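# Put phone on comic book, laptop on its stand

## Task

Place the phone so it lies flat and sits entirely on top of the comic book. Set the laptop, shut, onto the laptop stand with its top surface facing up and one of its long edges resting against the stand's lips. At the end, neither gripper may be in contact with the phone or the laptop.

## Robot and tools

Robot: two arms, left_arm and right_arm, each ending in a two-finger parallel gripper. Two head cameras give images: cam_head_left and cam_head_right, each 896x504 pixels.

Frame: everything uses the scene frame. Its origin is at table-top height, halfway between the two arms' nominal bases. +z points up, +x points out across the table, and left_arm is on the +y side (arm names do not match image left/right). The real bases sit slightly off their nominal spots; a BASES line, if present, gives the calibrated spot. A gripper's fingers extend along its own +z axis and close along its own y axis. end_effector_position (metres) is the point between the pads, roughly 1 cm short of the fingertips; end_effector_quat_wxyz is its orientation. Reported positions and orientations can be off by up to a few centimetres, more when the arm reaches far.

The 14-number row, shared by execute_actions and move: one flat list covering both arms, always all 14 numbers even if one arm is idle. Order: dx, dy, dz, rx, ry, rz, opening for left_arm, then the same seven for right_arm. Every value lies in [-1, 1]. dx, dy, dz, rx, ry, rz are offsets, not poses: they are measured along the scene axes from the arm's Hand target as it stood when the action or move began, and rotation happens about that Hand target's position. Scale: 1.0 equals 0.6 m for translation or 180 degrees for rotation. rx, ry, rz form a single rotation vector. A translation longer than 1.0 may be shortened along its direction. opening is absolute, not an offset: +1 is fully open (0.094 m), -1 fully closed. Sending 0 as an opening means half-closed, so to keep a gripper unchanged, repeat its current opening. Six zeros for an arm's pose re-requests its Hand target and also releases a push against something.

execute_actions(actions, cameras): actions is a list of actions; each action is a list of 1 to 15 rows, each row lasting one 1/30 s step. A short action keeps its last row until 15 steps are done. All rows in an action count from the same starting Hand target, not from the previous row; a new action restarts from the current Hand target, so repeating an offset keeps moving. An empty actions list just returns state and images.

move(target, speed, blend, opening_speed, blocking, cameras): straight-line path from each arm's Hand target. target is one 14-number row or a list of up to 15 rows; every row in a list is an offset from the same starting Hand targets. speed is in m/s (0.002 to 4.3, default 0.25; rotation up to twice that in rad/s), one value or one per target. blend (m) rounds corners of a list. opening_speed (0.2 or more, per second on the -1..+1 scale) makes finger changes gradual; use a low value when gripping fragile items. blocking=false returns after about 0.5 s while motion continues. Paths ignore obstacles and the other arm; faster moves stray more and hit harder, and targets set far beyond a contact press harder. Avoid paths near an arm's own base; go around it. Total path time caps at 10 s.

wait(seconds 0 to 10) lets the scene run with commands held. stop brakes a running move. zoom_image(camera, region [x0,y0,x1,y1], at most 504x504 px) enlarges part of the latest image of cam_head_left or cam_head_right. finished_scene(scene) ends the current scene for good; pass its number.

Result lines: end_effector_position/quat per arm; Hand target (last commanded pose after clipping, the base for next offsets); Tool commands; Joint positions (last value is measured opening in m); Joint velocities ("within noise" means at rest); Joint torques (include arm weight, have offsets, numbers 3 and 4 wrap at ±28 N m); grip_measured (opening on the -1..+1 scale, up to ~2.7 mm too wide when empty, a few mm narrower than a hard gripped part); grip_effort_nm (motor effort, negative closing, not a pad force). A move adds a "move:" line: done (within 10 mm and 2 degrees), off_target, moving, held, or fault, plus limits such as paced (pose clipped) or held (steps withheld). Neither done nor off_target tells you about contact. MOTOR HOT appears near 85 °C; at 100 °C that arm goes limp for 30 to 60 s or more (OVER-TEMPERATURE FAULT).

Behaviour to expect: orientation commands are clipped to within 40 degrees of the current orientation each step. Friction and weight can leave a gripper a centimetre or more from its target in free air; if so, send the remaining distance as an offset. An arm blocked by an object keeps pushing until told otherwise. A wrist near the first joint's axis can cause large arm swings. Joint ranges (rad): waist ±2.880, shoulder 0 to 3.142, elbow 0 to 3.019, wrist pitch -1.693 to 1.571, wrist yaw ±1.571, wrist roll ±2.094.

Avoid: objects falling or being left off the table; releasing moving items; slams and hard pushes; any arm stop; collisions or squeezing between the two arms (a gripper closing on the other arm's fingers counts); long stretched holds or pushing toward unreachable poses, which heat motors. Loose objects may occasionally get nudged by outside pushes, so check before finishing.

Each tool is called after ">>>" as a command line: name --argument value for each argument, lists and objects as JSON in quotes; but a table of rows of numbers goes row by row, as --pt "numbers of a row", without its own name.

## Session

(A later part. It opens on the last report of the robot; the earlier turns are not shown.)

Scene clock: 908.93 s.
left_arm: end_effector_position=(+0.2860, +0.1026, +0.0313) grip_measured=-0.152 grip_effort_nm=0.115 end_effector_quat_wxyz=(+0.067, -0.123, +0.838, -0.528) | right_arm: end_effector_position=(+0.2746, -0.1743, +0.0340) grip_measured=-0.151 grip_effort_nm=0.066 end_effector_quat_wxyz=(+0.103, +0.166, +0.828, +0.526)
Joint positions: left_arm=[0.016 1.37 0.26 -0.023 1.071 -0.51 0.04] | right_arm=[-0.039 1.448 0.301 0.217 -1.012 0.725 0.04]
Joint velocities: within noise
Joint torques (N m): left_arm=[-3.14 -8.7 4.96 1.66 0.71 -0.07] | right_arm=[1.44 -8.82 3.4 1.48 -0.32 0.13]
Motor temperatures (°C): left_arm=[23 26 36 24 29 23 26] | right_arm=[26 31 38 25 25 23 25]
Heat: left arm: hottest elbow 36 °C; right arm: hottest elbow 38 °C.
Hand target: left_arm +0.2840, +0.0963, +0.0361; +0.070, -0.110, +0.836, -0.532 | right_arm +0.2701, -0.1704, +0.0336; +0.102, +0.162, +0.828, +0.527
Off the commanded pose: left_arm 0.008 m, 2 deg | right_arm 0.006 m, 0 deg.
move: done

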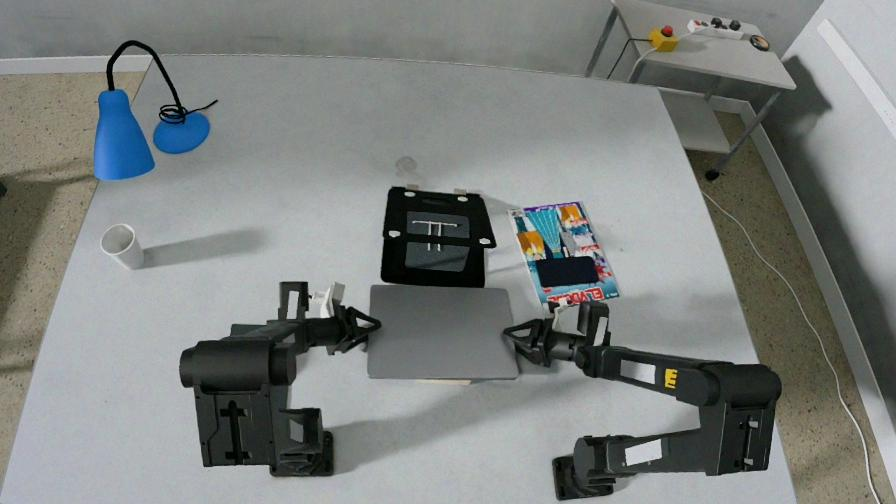

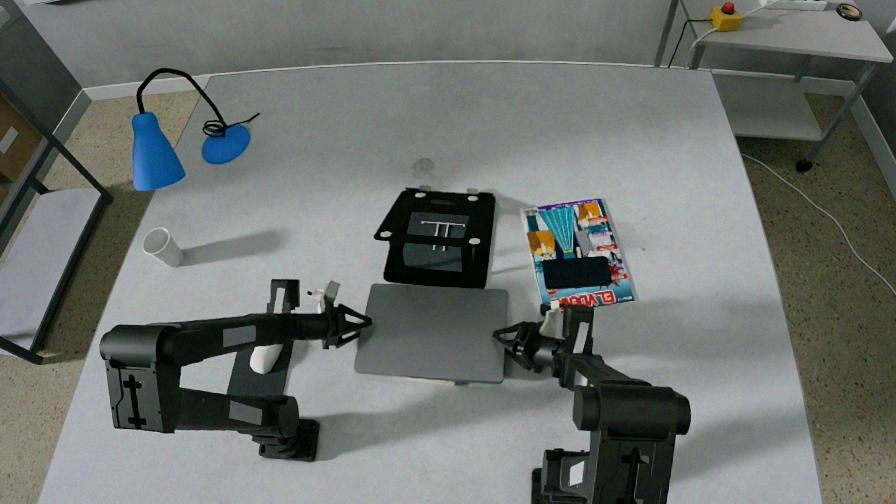

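>>> move --target '[0.0,0,0.0,0,0,0,-1,0.0,0,0.0,0,0,0,-1]' --opening_speed 0.3 --speed 0.04 --cameras '["cam_head_left","cam_head_right"]'

>>> zoom_image --camera "cam_head_left" --region '[320, 260, 570, 410]'

>>> zoom_image --camera "cam_head_right" --region '[310, 260, 560, 410]'

Scene clock: 915.97 s.
left_arm: end_effector_position=(+0.2836, +0.1049, +0.0255) grip_measured=-0.591 grip_effort_nm=-1.009 end_effector_quat_wxyz=(+0.067, -0.130, +0.844, -0.516) | right_arm: end_effector_position=(+0.2722, -0.1766, +0.0291) grip_measured=-0.594 grip_effort_nm=-1.033 end_effector_quat_wxyz=(+0.107, +0.170, +0.832, +0.517)
Joint positions: left_arm=[0.016 1.37 0.251 -0.023 1.042 -0.511 0.019] | right_arm=[-0.04 1.448 0.292 0.218 -0.99 0.716 0.019]
Joint velocities: within noise
Joint torques (N m): left_arm=[-2.78 -8.41 5.52 1.63 1.82 -0.04] | right_arm=[1.44 -8.64 4 1.43 -1.06 0.23]
Motor temperatures (°C): left_arm=[23 26 35 24 30 23 27] | right_arm=[26 31 38 25 26 23 25]
Heat: left arm: hottest elbow 35 °C; right arm: hottest elbow 38 °C.
Hand target: left_arm +0.2841, +0.0963, +0.0362; +0.071, -0.110, +0.836, -0.532 | right_arm +0.2702, -0.1704, +0.0336; +0.102, +0.162, +0.828, +0.527
Off the commanded pose: left_arm 0.014 m, 3 deg | right_arm 0.008 m, 2 deg.
move: off_target (left_arm)

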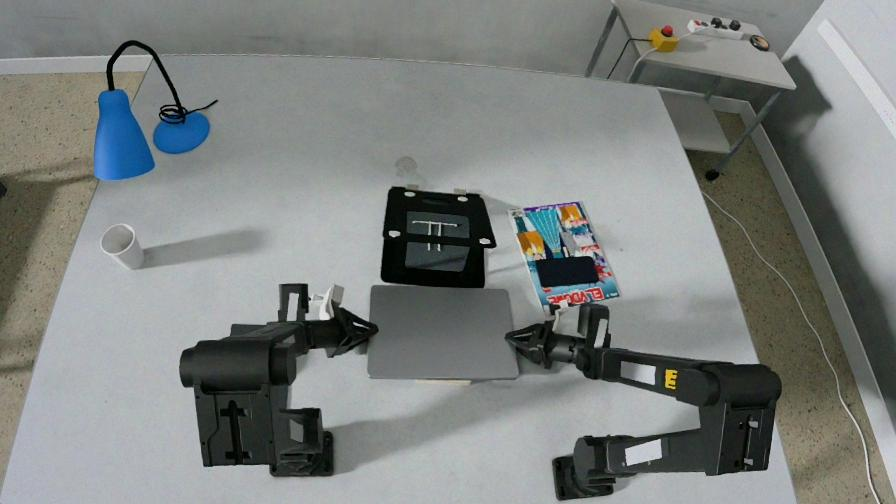

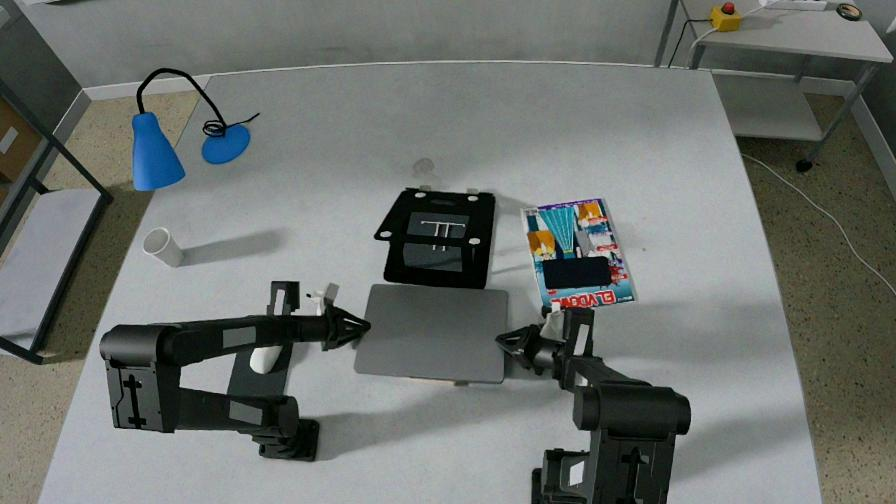

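Scaled by 2.016.

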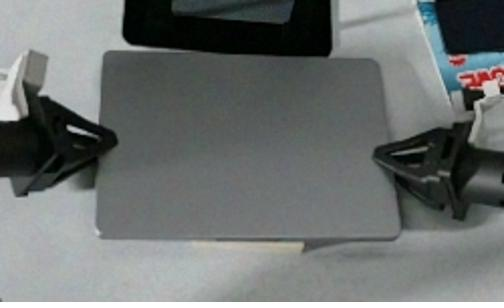

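Scaled by 2.016.

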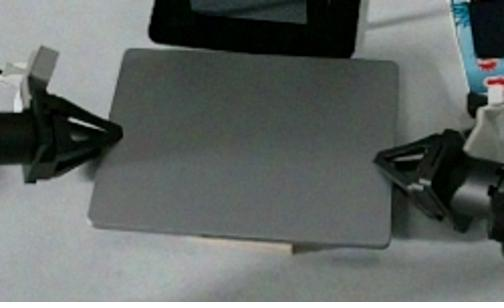

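>>> move --target '[0.0,0.0,0.12,0,0,0,-1,0.0,0,0.125,0,0,0,-1]' --speed 0.06 --cameras '["cam_head_left","cam_head_right"]'

>>> zoom_image --camera "cam_head_left" --region '[310, 230, 570, 410]'

>>> zoom_image --camera "cam_head_right" --region '[310, 230, 570, 410]'

Scene clock: 920.70 s.
left_arm: end_effector_position=(+0.2525, +0.1044, +0.0661) grip_measured=-0.604 grip_effort_nm=-1.009 end_effector_quat_wxyz=(+0.028, -0.165, +0.845, -0.509) | right_arm: end_effector_position=(+0.2423, -0.1781, +0.0694) grip_measured=-0.601 grip_effort_nm=-1.038 end_effector_quat_wxyz=(+0.066, +0.208, +0.835, +0.504)
Joint positions: left_arm=[0.016 1.057 0.251 -0.412 1.032 -0.544 0.019] | right_arm=[-0.045 1.144 0.292 -0.181 -0.974 0.738 0.019]
Joint velocities: within noise
Joint torques (N m): left_arm=[-2.49 -7 15.65 0.75 2.24 0.37] | right_arm=[1.73 -8.64 11.14 0.81 -1.67 -0.02]
Motor temperatures (°C): left_arm=[23 26 35 24 31 23 27] | right_arm=[26 31 37 25 26 23 25]
Heat: left arm: hottest elbow 35 °C; right arm: hottest elbow 37 °C.
Hand target: left_arm +0.2841, +0.0963, +0.1082; +0.071, -0.110, +0.836, -0.532 | right_arm +0.2701, -0.1704, +0.1087; +0.102, +0.162, +0.828, +0.527
Off the commanded pose: left_arm 0.053 m, 9 deg | right_arm 0.049 m, 7 deg.
move: off_target (left_arm, right_arm)

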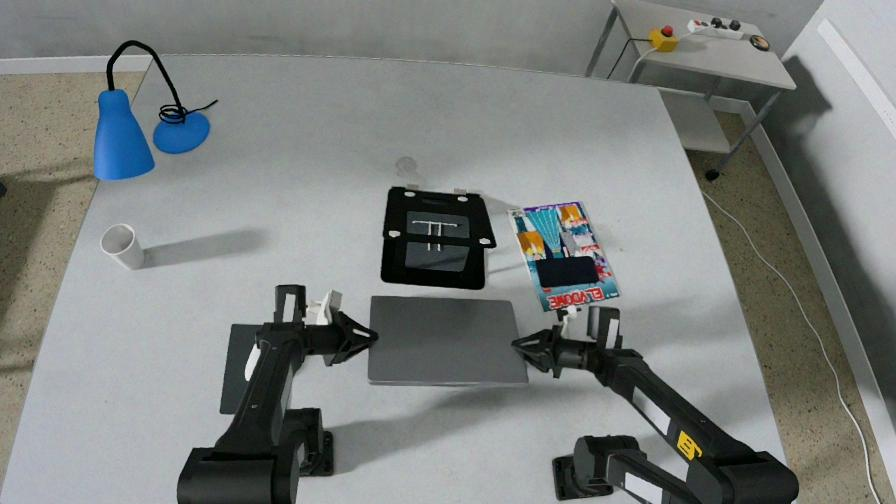

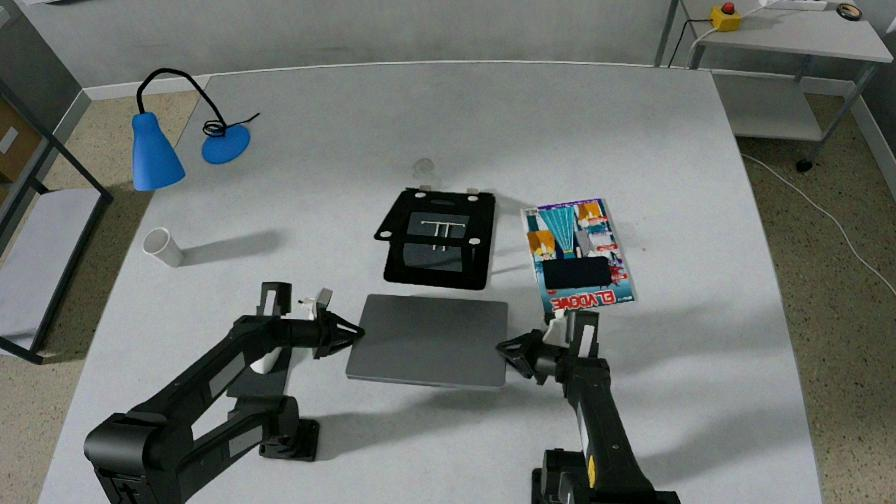

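Scaled by 1.938.

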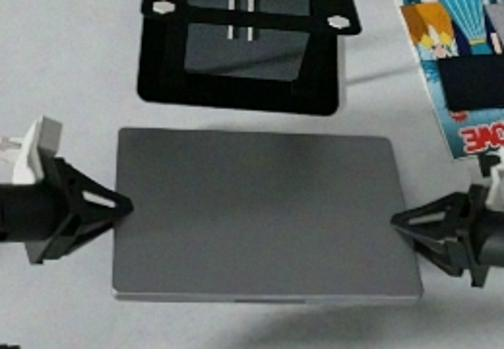

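Scaled by 1.938.

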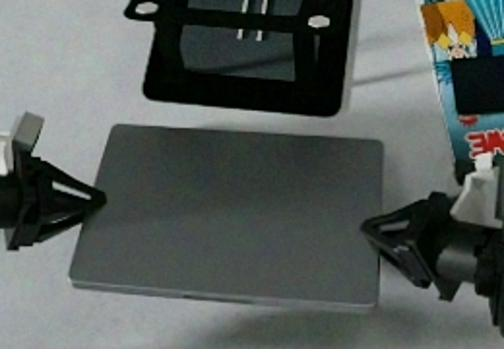

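>>> move --target '[0.05,0.02,0.19,0,0.08,0.0,-1,0.05,0.02,0.19,0,0.08,0,-1]' --speed 0.08 --cameras '["cam_head_left","cam_head_right"]'

>>> zoom_image --camera "cam_head_left" --region '[310, 200, 570, 410]'

>>> zoom_image --camera "cam_head_right" --region '[310, 200, 570, 410]'

Scene clock: 934.63 s.
left_arm: end_effector_position=(+0.2810, +0.1118, +0.1721) grip_measured=-0.615 grip_effort_nm=-1.009 end_effector_quat_wxyz=(-0.086, -0.223, +0.839, -0.488) | right_arm: end_effector_position=(+0.2713, -0.1712, +0.1738) grip_measured=-0.602 grip_effort_nm=-1.028 end_effector_quat_wxyz=(-0.038, +0.269, +0.833, +0.482)
Joint positions: left_arm=[0.043 1.04 0.613 -1.12 1.037 -0.463 0.018] | right_arm=[-0.016 1.055 0.628 -0.804 -0.972 0.795 0.019]
Joint velocities: within noise
Joint torques (N m): left_arm=[-2.61 -7.06 19.63 -0.16 2.03 0.46] | right_arm=[2.67 -7.88 15.38 0.62 -1.08 0.11]
Motor temperatures (°C): left_arm=[23 26 37 24 35 24 27] | right_arm=[26 31 39 25 29 23 26]
Heat: left arm: hottest elbow 37 °C; right arm: hottest elbow 39 °C.
Hand target: left_arm +0.3141, +0.1084, +0.2222; -0.035, -0.176, +0.839, -0.514 | right_arm +0.3001, -0.1584, +0.2226; -0.002, +0.227, +0.834, +0.503
Off the commanded pose: left_arm 0.060 m, 9 deg | right_arm 0.058 m, 7 deg.
move: off_target (left_arm, right_arm)

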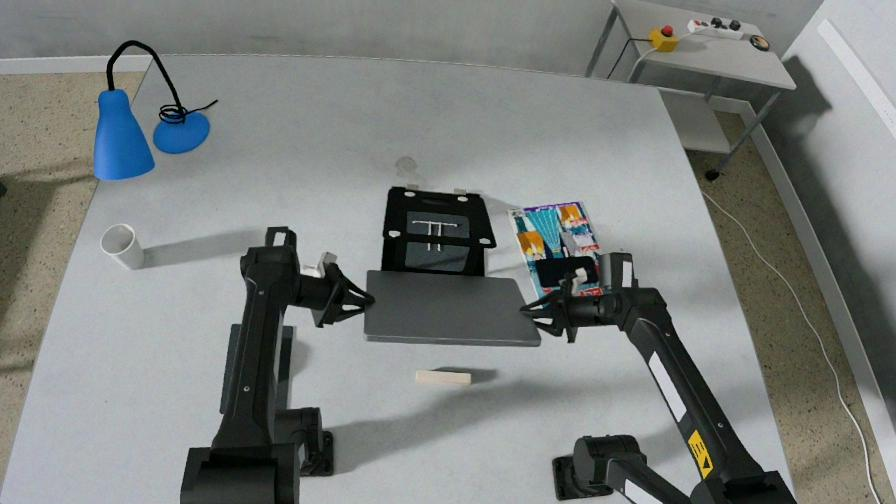

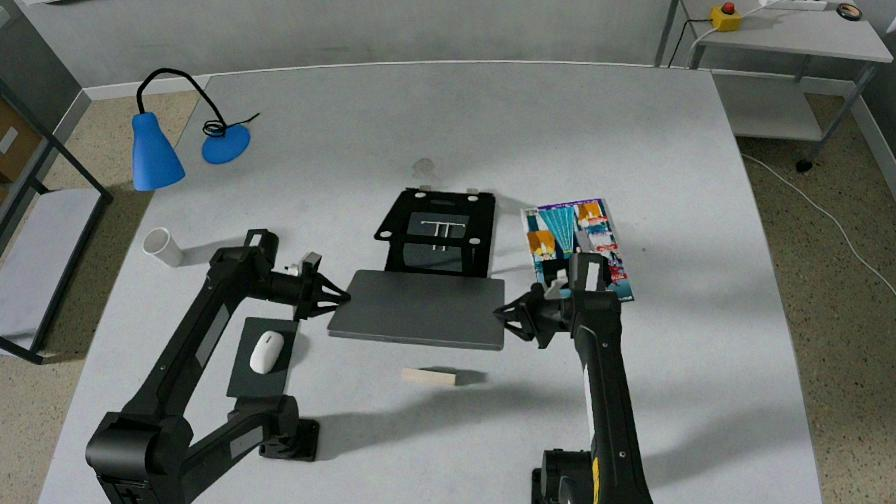

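Scaled by 1.938.

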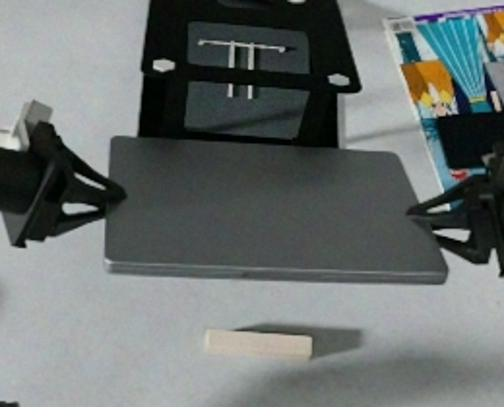

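Scaled by 1.938.

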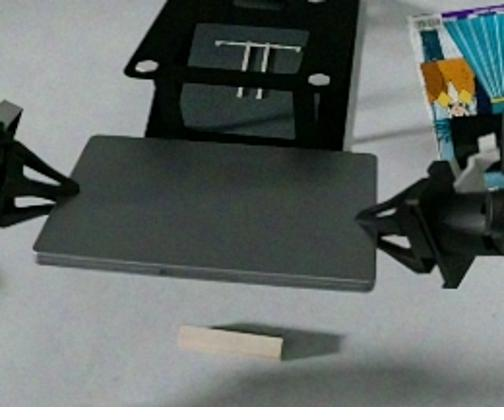

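>>> move --pt "0.1 0.0 0.06 0 0.0 0.0 -1 0.1 0.0 0.06 0 0.0 0 -1" --pt "0.34 0.0 0.07 0 0.0 0.0 -1 0.34 0.0 0.07 0 0.0 0 -1" --speed 0.1 --blend '[0.02,0]' --cameras '["cam_head_left","cam_head_right"]'

>>> zoom_image --camera "cam_head_left" --region '[310, 130, 570, 340]'

>>> zoom_image --camera "cam_head_right" --region '[310, 130, 570, 340]'

Scene clock: 941.80 s.
left_arm: end_effector_position=(+0.4767, +0.1163, +0.2029) grip_measured=-0.617 grip_effort_nm=-1.009 end_effector_quat_wxyz=(-0.107, -0.234, +0.833, -0.490) | right_arm: end_effector_position=(+0.4687, -0.1648, +0.2114) grip_measured=-0.612 grip_effort_nm=-1.038 end_effector_quat_wxyz=(-0.055, +0.271, +0.831, +0.483)
Joint positions: left_arm=[0.024 1.557 1.16 -1.161 1.05 -0.502 0.018] | right_arm=[-0.001 1.567 1.201 -0.885 -0.981 0.806 0.018]
Joint velocities: within noise
Joint torques (N m): left_arm=[-2.78 -16.67 20.78 1.06 1.44 0.25] | right_arm=[1.03 -17.32 16.47 0.88 -0.79 -0.09]
Motor temperatures (°C): left_arm=[23 26 39 24 35 24 28] | right_arm=[26 31 43 25 28 23 26]
Heat: left arm: hottest elbow 39 °C; right arm: hottest elbow 43 °C.
Hand target: left_arm +0.5181, +0.1083, +0.2641; -0.035, -0.176, +0.839, -0.514 | right_arm +0.5041, -0.1585, +0.2648; -0.002, +0.226, +0.834, +0.503
Off the commanded pose: left_arm 0.074 m, 11 deg | right_arm 0.064 m, 8 deg.
move: off_target (left_arm, right_arm)

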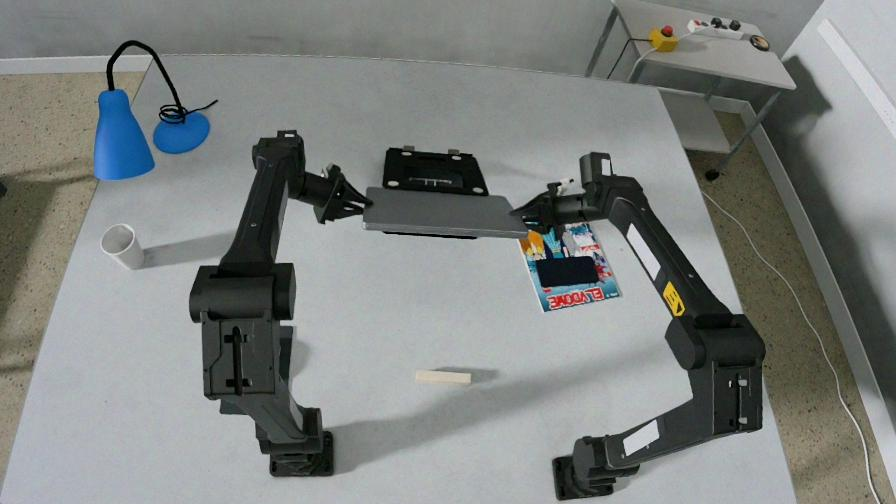

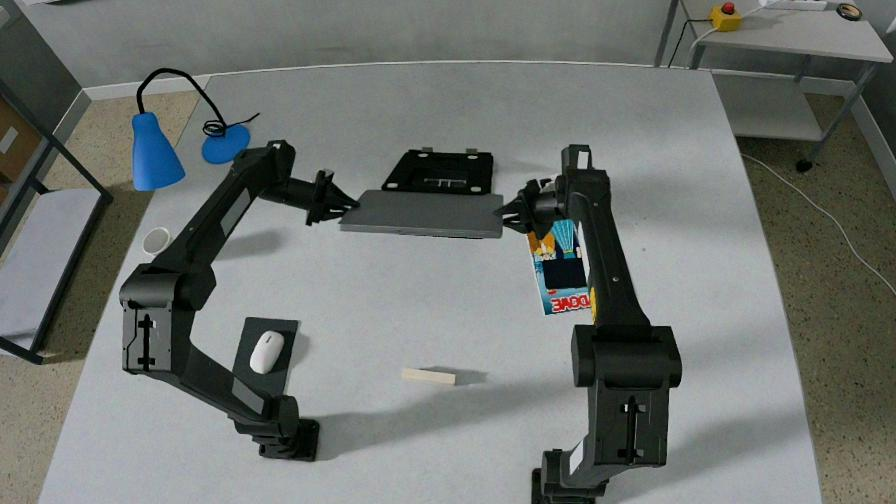

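Scaled by 1.938.

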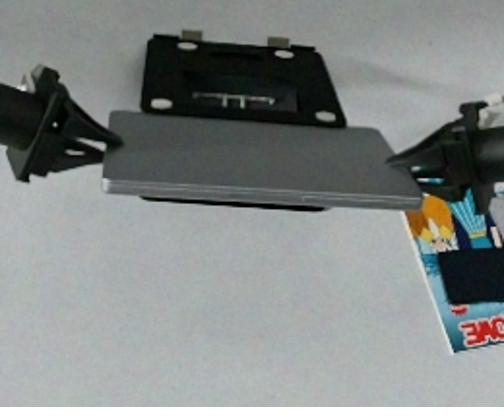

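Scaled by 1.938.

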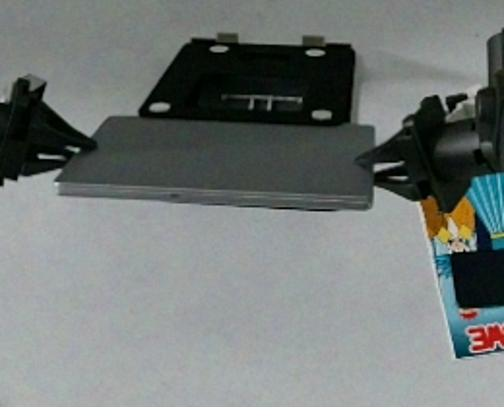

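>>> move --pt "-0.1 0.0 0.05 0 0.0 0.0 -1 -0.1 0.0 0.05 0 0.0 0 -1" --pt "-0.15 0.0 0.1 0 0.0 0.0 -1 -0.15 0.0 0.1 0 0.0 0 -1" --speed 0.1 --blend '[0.02,0]' --cameras '["cam_head_left","cam_head_right"]'

>>> zoom_image --camera "cam_head_left" --region '[310, 100, 570, 310]'

>>> zoom_image --camera "cam_head_right" --region '[310, 100, 570, 310]'

Scene clock: 948.30 s.
left_arm: end_effector_position=(+0.4327, +0.1138, +0.2843) grip_measured=-0.617 grip_effort_nm=-1.009 end_effector_quat_wxyz=(-0.074, -0.218, +0.837, -0.496) | right_arm: end_effector_position=(+0.4227, -0.1650, +0.2931) grip_measured=-0.612 grip_effort_nm=-1.038 end_effector_quat_wxyz=(-0.027, +0.258, +0.834, +0.487)
Joint positions: left_arm=[0.023 1.349 1.16 -1.288 1.049 -0.512 0.018] | right_arm=[0.001 1.367 1.201 -1.021 -0.971 0.81 0.018]
Joint velocities: within noise
Joint torques (N m): left_arm=[-2.26 -17.03 13.53 0.38 1.44 0.41] | right_arm=[1.2 -17.96 9.72 0.61 -1.08 -0.08]
Motor temperatures (°C): left_arm=[23 27 41 24 35 24 28] | right_arm=[26 32 43 25 28 23 26]
Heat: left arm: hottest elbow 41 °C; right arm: hottest elbow 43 °C.
Hand target: left_arm +0.4281, +0.1083, +0.3241; -0.035, -0.176, +0.839, -0.514 | right_arm +0.4141, -0.1583, +0.3248; -0.002, +0.226, +0.834, +0.503
Off the commanded pose: left_arm 0.040 m, 7 deg | right_arm 0.033 m, 5 deg.
move: off_target (left_arm, right_arm)

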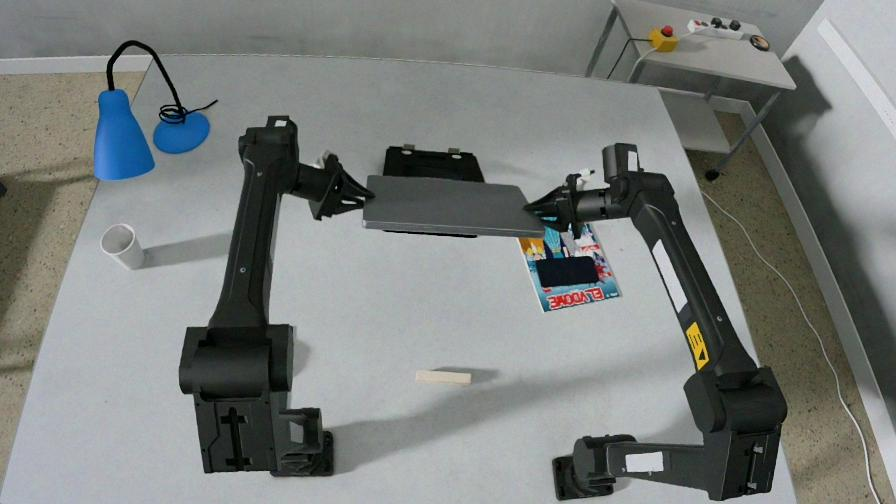

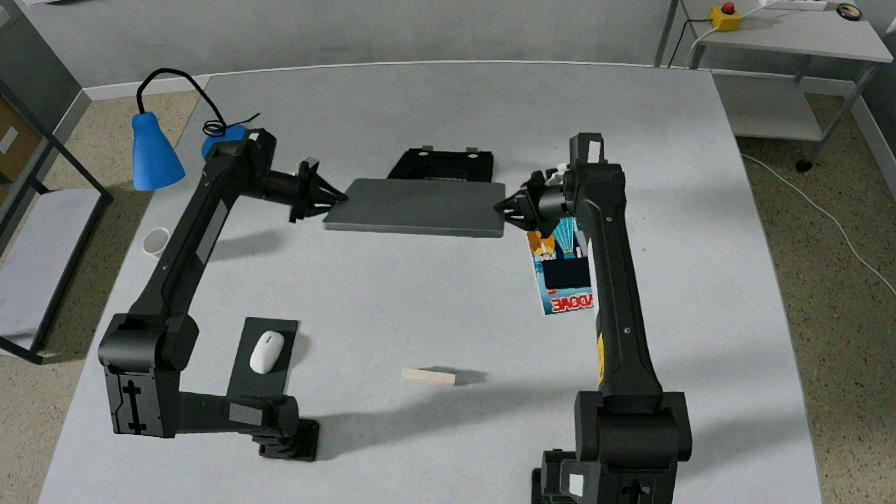

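Scaled by 1.938.

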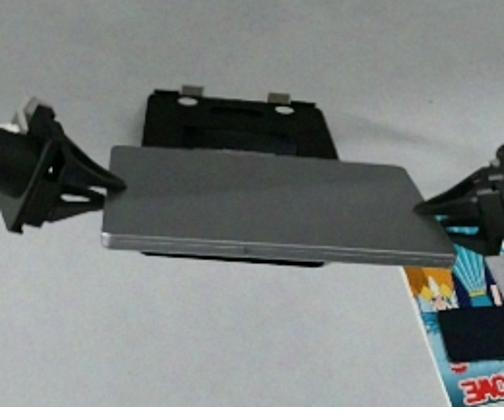

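Scaled by 1.938.

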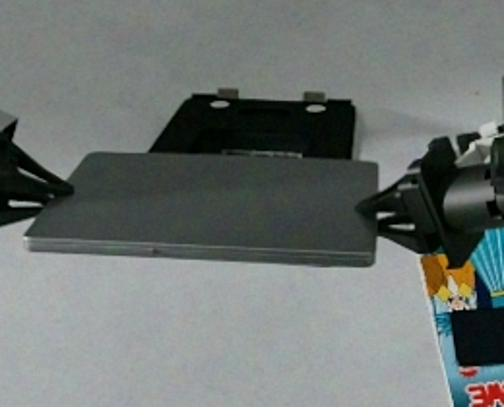

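>>> move --pt "-0.27 0.0 0.0 0 -0.06 0.0 -1 -0.26 0.0 0.0 0 -0.06 0 -1" --pt "-0.27 0.0 -0.22 0 -0.08 0.0 -1 -0.26 0.0 -0.22 0 -0.08 0 -1" --speed 0.12 --blend '[0.02,0]' --cameras '["cam_head_left","cam_head_right"]'

>>> zoom_image --camera "cam_head_left" --region '[310, 220, 570, 430]'

>>> zoom_image --camera "cam_head_right" --region '[310, 220, 570, 430]'

Scene clock: 963.57 s.
left_arm: end_effector_position=(+0.2620, +0.1153, +0.1743) grip_measured=-0.618 grip_effort_nm=-1.004 end_effector_quat_wxyz=(+0.046, -0.151, +0.843, -0.514) | right_arm: end_effector_position=(+0.2530, -0.1678, +0.1755) grip_measured=-0.612 grip_effort_nm=-1.038 end_effector_quat_wxyz=(+0.086, +0.195, +0.833, +0.511)
Joint positions: left_arm=[0.074 0.811 0.473 -0.935 1.059 -0.428 0.018] | right_arm=[0.001 0.86 0.463 -0.529 -0.954 0.808 0.018]
Joint velocities: within noise
Joint torques (N m): left_arm=[-3.08 -4.13 12.01 1.55 2.09 0.42] | right_arm=[2.08 -5.01 9.81 2.41 -1.22 0.03]
Motor temperatures (°C): left_arm=[23 27 41 24 35 24 28] | right_arm=[26 33 43 25 28 23 27]
Heat: left arm: hottest elbow 41 °C; right arm: hottest elbow 43 °C.
Hand target: left_arm +0.2661, +0.1083, +0.1922; +0.071, -0.110, +0.836, -0.532 | right_arm +0.2580, -0.1583, +0.1928; +0.102, +0.161, +0.828, +0.527
Off the commanded pose: left_arm 0.020 m, 6 deg | right_arm 0.020 m, 5 deg.
move: off_target (left_arm, right_arm)

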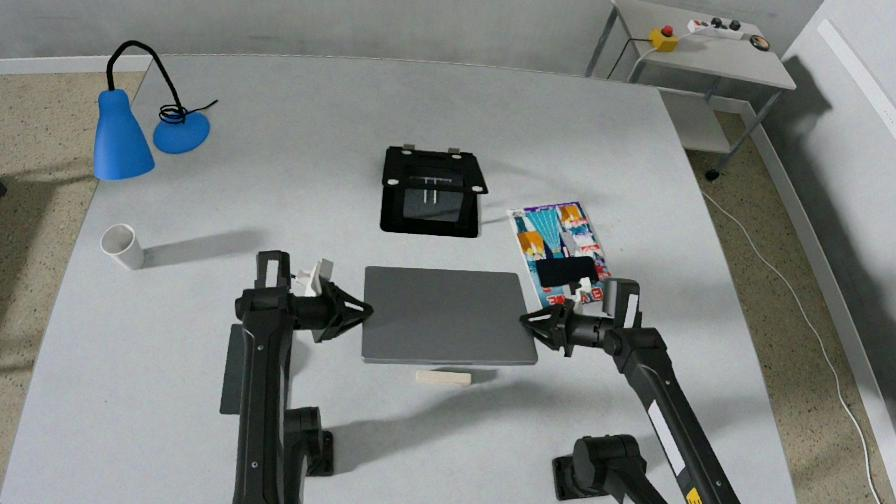

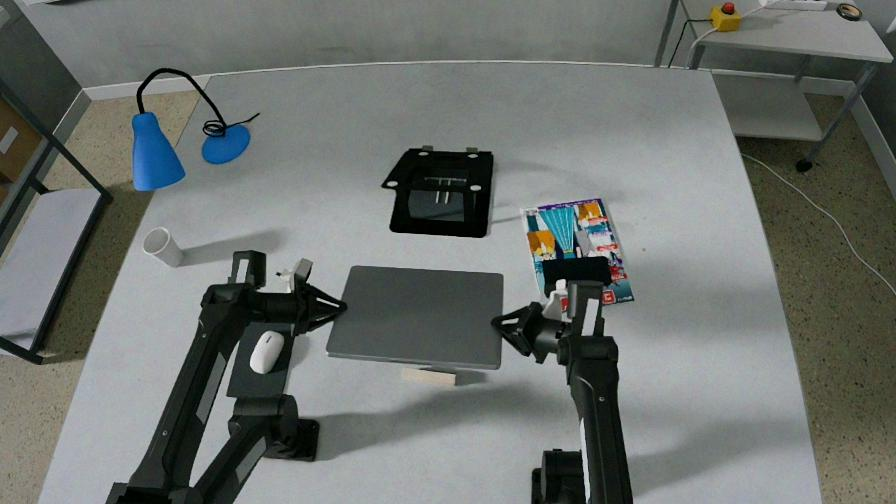

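Scaled by 1.938.

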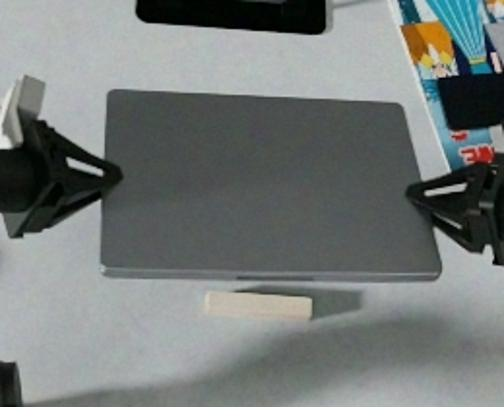

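Scaled by 1.938.

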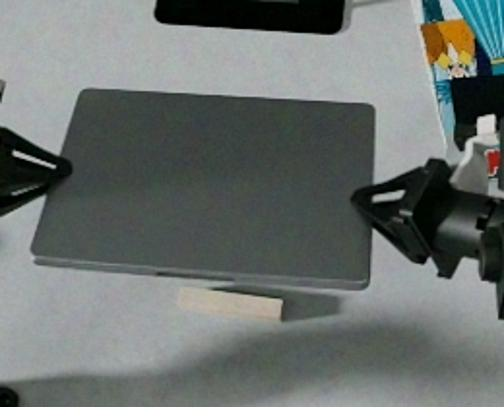

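>>> move --pt "-0.025 0.0 -0.15 0 -0.0 0.0 -1 -0.02 0.0 -0.15 0 0 0 -1" --pt "-0.025 0.0 -0.235 0 -0.01 0.0 -1 -0.02 0.0 -0.235 0 -0.01 0 -1" --speed 0.08 --cameras '["cam_head_left","cam_head_right"]'

>>> zoom_image --camera "cam_head_left" --region '[310, 240, 570, 450]'

>>> zoom_image --camera "cam_head_right" --region '[310, 240, 570, 450]'

Scene clock: 970.03 s.
left_arm: end_effector_position=(+0.2515, +0.1153, +0.0432) grip_measured=-0.618 grip_effort_nm=-1.009 end_effector_quat_wxyz=(+0.070, -0.136, +0.842, -0.518) | right_arm: end_effector_position=(+0.2416, -0.1679, +0.0416) grip_measured=-0.612 grip_effort_nm=-1.038 end_effector_quat_wxyz=(+0.106, +0.182, +0.831, +0.516)
Joint positions: left_arm=[0.082 1.167 0.199 -0.257 1.067 -0.415 0.018] | right_arm=[0.001 1.292 0.205 0.207 -0.954 0.806 0.018]
Joint velocities: within noise
Joint torques (N m): left_arm=[-2.73 -5.83 6.45 1.74 2 0.32] | right_arm=[2.32 -6.65 5.44 2.18 -1.14 0.07]
Motor temperatures (°C): left_arm=[23 27 40 24 36 24 28] | right_arm=[26 33 43 25 28 23 27]
Heat: left arm: hottest elbow 40 °C; right arm: hottest elbow 43 °C.
Hand target: left_arm +0.2510, +0.1083, +0.0511; +0.084, -0.101, +0.835, -0.534 | right_arm +0.2460, -0.1583, +0.0518; +0.115, +0.153, +0.826, +0.530
Off the commanded pose: left_arm 0.011 m, 5 deg | right_arm 0.015 m, 4 deg.
move: off_target (left_arm, right_arm)

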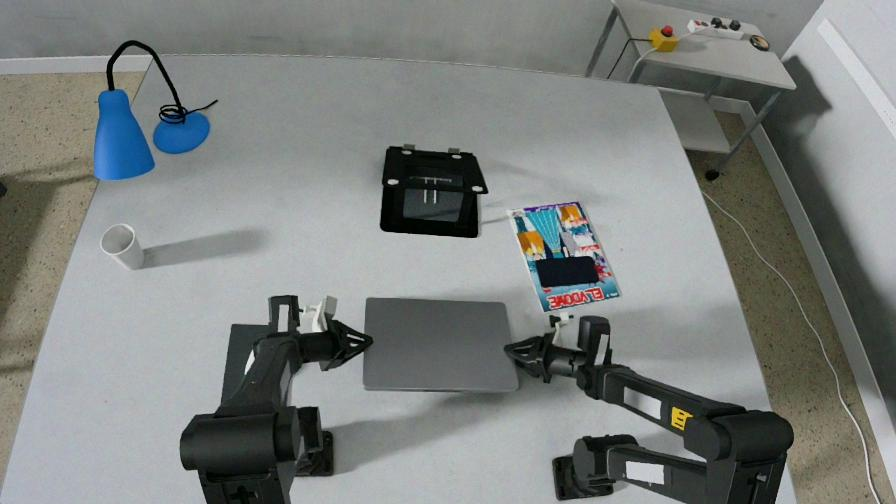

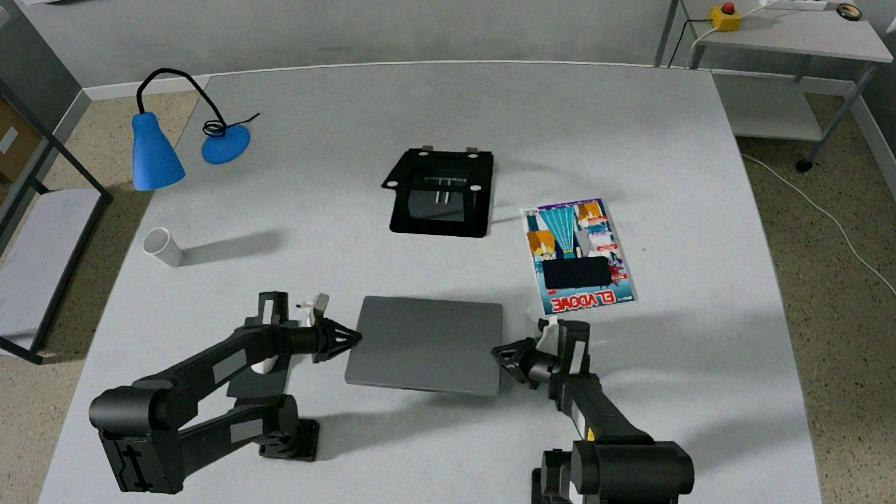

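Scaled by 1.938.

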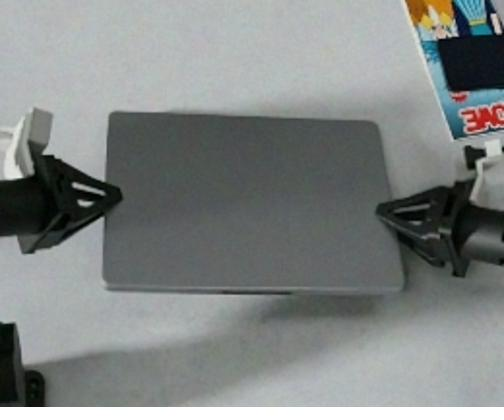

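Scaled by 1.938.

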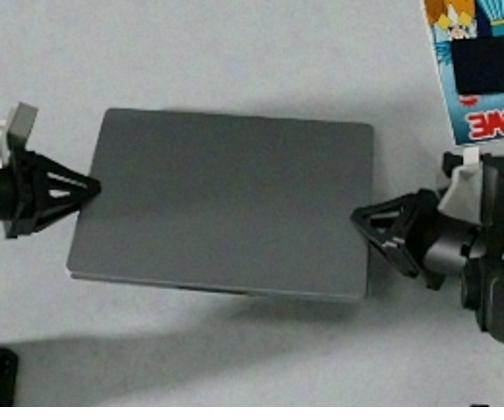

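>>> move --pt "0 0.0 -0.025 0 -0.0 0.0 -1 0 0.0 -0.02 0 0 0 -1" --speed 0.04 --cameras '["cam_head_left","cam_head_right"]'

>>> zoom_image --camera "cam_head_left" --region '[310, 240, 570, 450]'

Scene clock: 972.77 s.
left_arm: end_effector_position=(+0.2548, +0.1154, +0.0313) grip_measured=-0.618 grip_effort_nm=-1.009 end_effector_quat_wxyz=(+0.079, -0.129, +0.840, -0.520) | right_arm: end_effector_position=(+0.2458, -0.1677, +0.0345) grip_measured=-0.612 grip_effort_nm=-1.038 end_effector_quat_wxyz=(+0.117, +0.173, +0.830, +0.518)
Joint positions: left_arm=[0.083 1.254 0.188 -0.141 1.073 -0.41 0.018] | right_arm=[0.001 1.358 0.202 0.299 -0.955 0.799 0.018]
Joint velocities: within noise
Joint torques (N m): left_arm=[-2.73 -5.42 5.26 1.54 1.77 0.32] | right_arm=[2.2 -6.24 4.56 2.02 -1.05 0.15]
Motor temperatures (°C): left_arm=[23 27 40 24 36 24 28] | right_arm=[26 33 43 25 28 23 27]
Heat: left arm: hottest elbow 40 °C; right arm: hottest elbow 43 °C.
Hand target: left_arm +0.2510, +0.1083, +0.0361; +0.084, -0.102, +0.835, -0.534 | right_arm +0.2460, -0.1583, +0.0398; +0.115, +0.153, +0.826, +0.530
Off the commanded pose: left_arm 0.009 m, 4 deg | right_arm 0.011 m, 3 deg.
move: off_target (left_arm, right_arm)

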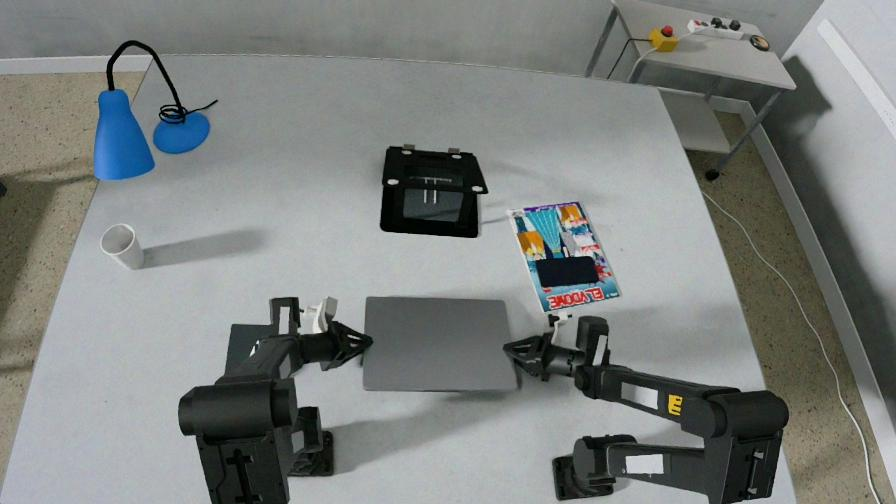

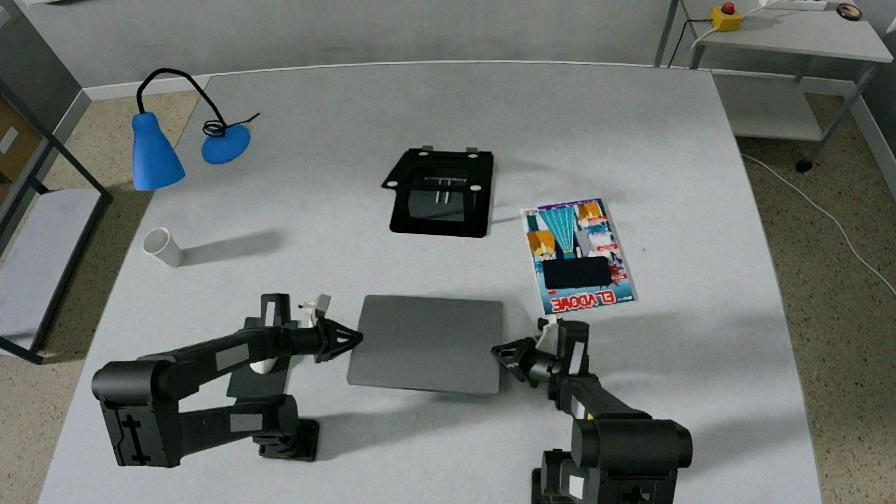

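Scaled by 1.938.

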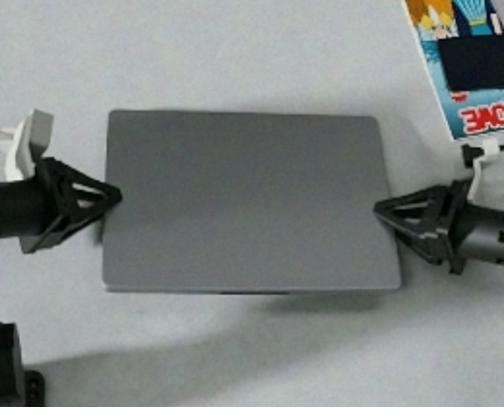

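>>> move --pt "0 0.0 -0.018 0 -0.0 0.0 -1 0 0.0 -0.018 0 0 0 -1" --pt "0 0.0 -0.018 0 -0.0 0.0 -0.15 0 0.0 -0.018 0 0 0 -1" --speed 0.04 --opening_speed 0.3 --cameras '["cam_head_left","cam_head_right"]'

>>> zoom_image --camera "cam_head_left" --region '[310, 240, 570, 450]'

Scene clock: 979.57 s.
left_arm: end_effector_position=(+0.2584, +0.1127, +0.0278) grip_measured=-0.153 grip_effort_nm=0.129 end_effector_quat_wxyz=(+0.087, -0.110, +0.835, -0.532) | right_arm: end_effector_position=(+0.2496, -0.1662, +0.0297) grip_measured=-0.612 grip_effort_nm=-1.038 end_effector_quat_wxyz=(+0.125, +0.162, +0.827, +0.524)
Joint positions: left_arm=[0.08 1.32 0.188 -0.058 1.104 -0.39 0.04] | right_arm=[0.002 1.42 0.202 0.386 -0.968 0.795 0.018]
Joint velocities: within noise
Joint torques (N m): left_arm=[-2.43 -5.01 3.95 1.43 0.57 0.13] | right_arm=[2.26 -6.18 3.7 1.65 -0.61 0.19]
Motor temperatures (°C): left_arm=[23 27 39 24 36 24 28] | right_arm=[26 32 42 25 28 23 27]
Heat: left arm: hottest elbow 39 °C; right arm: hottest elbow 42 °C.
Hand target: left_arm +0.2511, +0.1083, +0.0253; +0.084, -0.101, +0.835, -0.534 | right_arm +0.2460, -0.1584, +0.0289; +0.115, +0.154, +0.826, +0.529
Off the commanded pose: left_arm 0.009 m, 1 deg | right_arm 0.009 m, 2 deg.
move: done; target 2's new opening was sent with left_arm's hand 0.012 m and 2 deg from that target

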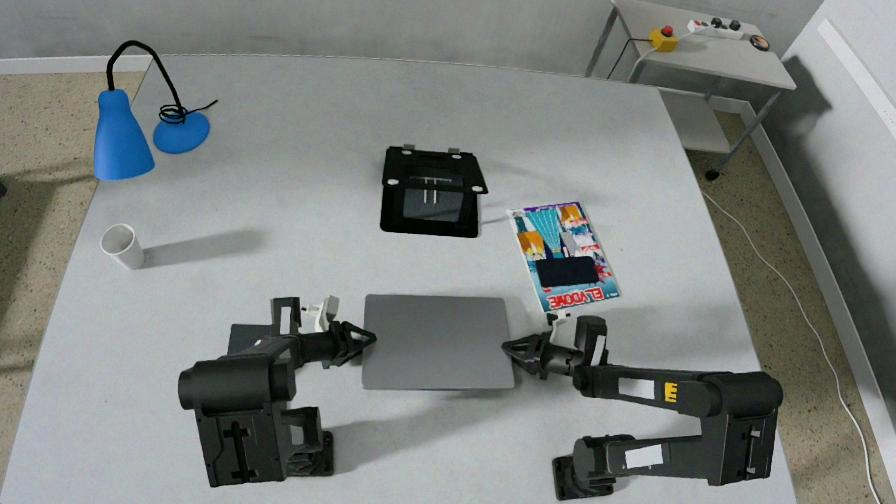

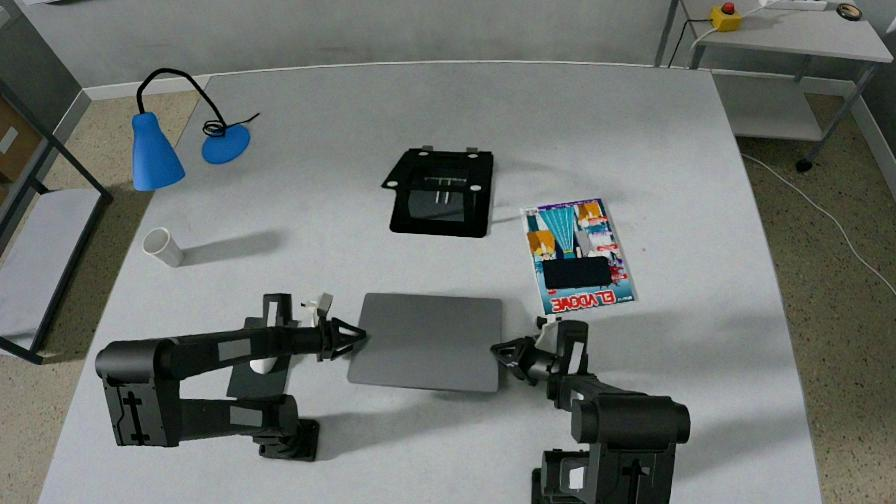

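Scaled by 1.938.

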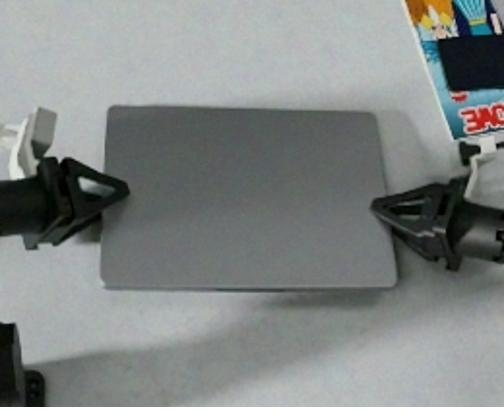

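>>> zoom_image --camera "cam_head_left" --region '[360, 130, 510, 250]'

>>> zoom_image --camera "cam_head_right" --region '[370, 130, 520, 250]'

Scaled by 3.360.

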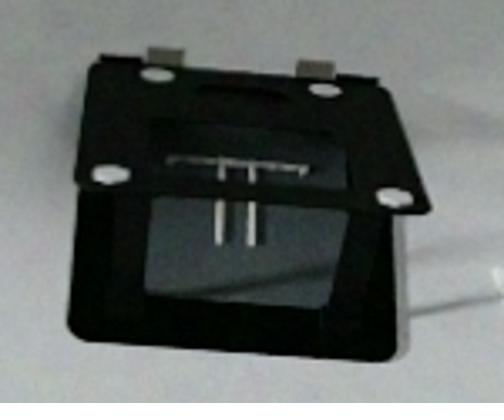

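Scaled by 3.360.

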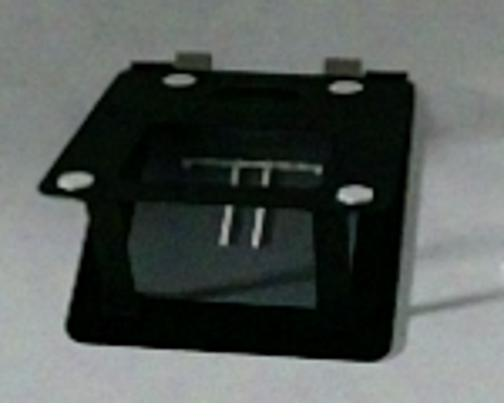

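>>> move --pt "-0.03 0.16 0.01 0 0 0.0 -0.15 0 0.0 0 0 0 0 -1" --pt "0.0 0.286 0.375 0.36 0.0567 -0.068 -0.15 0 0.0 0 0 0 0 -1" --pt "0.28 -0.13 0.41 0.515 -0.61 -0.265 0.8 0 0.0 0 0 0 0 -1" --speed '[0.1,0.25,0.3]' --cameras '["cam_head_left","cam_head_right"]'

Scene clock: 1004.83 s.
left_arm: end_effector_position=(+0.4158, +0.0269, +0.2761) grip_measured=+0.797 grip_effort_nm=0.129 end_effector_quat_wxyz=(+0.505, +0.656, +0.496, +0.262) | right_arm: end_effector_position=(+0.2496, -0.1662, +0.0297) grip_measured=-0.612 grip_effort_nm=-1.038 end_effector_quat_wxyz=(+0.125, +0.162, +0.827, +0.524)
Joint positions: left_arm=[-0.576 0.918 0.627 -0.069 -0.096 1.367 0.084] | right_arm=[0.002 1.42 0.202 0.386 -0.968 0.795 0.018]
Joint velocities: within noise
Joint torques (N m): left_arm=[-1.26 -5.42 10.69 2.78 0.05 0.04] | right_arm=[2.26 -6.24 3.71 1.66 -0.61 0.19]
Motor temperatures (°C): left_arm=[23 26 37 24 32 24 27] | right_arm=[26 32 39 25 27 23 27]
Heat: left arm: hottest elbow 37 °C; right arm: hottest elbow 39 °C.
Hand target: left_arm +0.4191, +0.0303, +0.2714; +0.505, +0.655, +0.495, +0.267 | right_arm +0.2460, -0.1584, +0.0289; +0.115, +0.153, +0.826, +0.529
Off the commanded pose: left_arm 0.007 m, 1 deg | right_arm 0.009 m, 2 deg.
move: done

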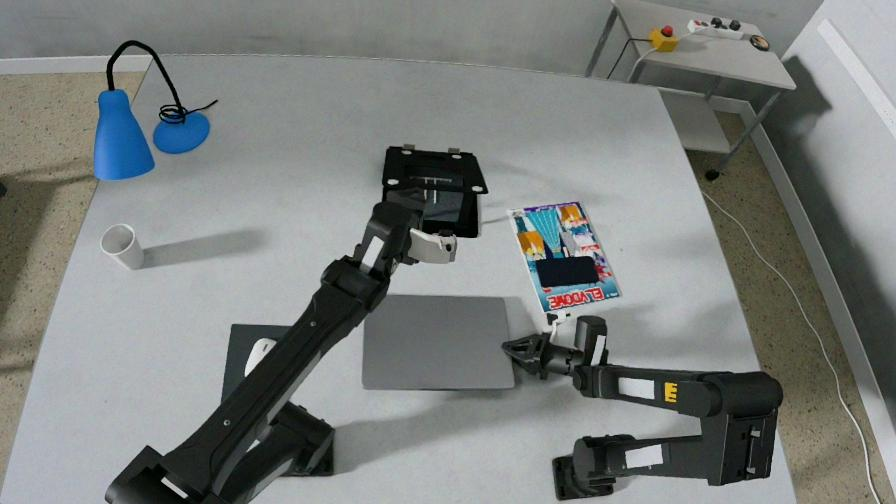

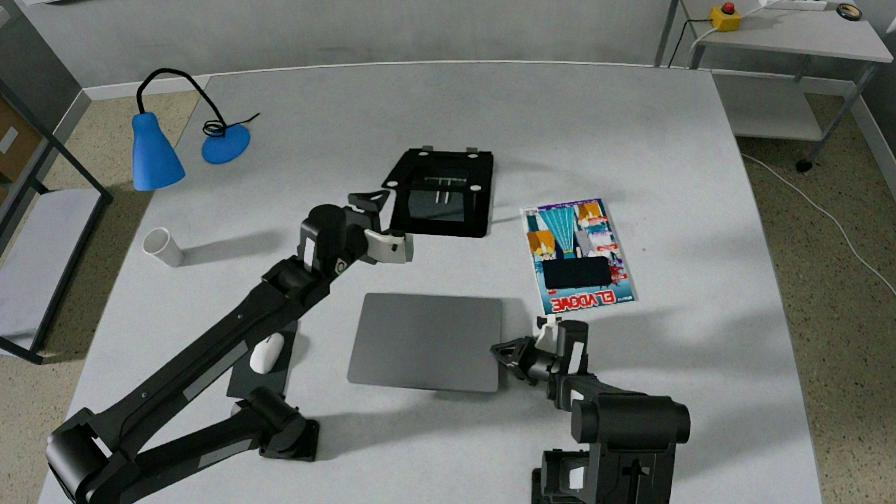

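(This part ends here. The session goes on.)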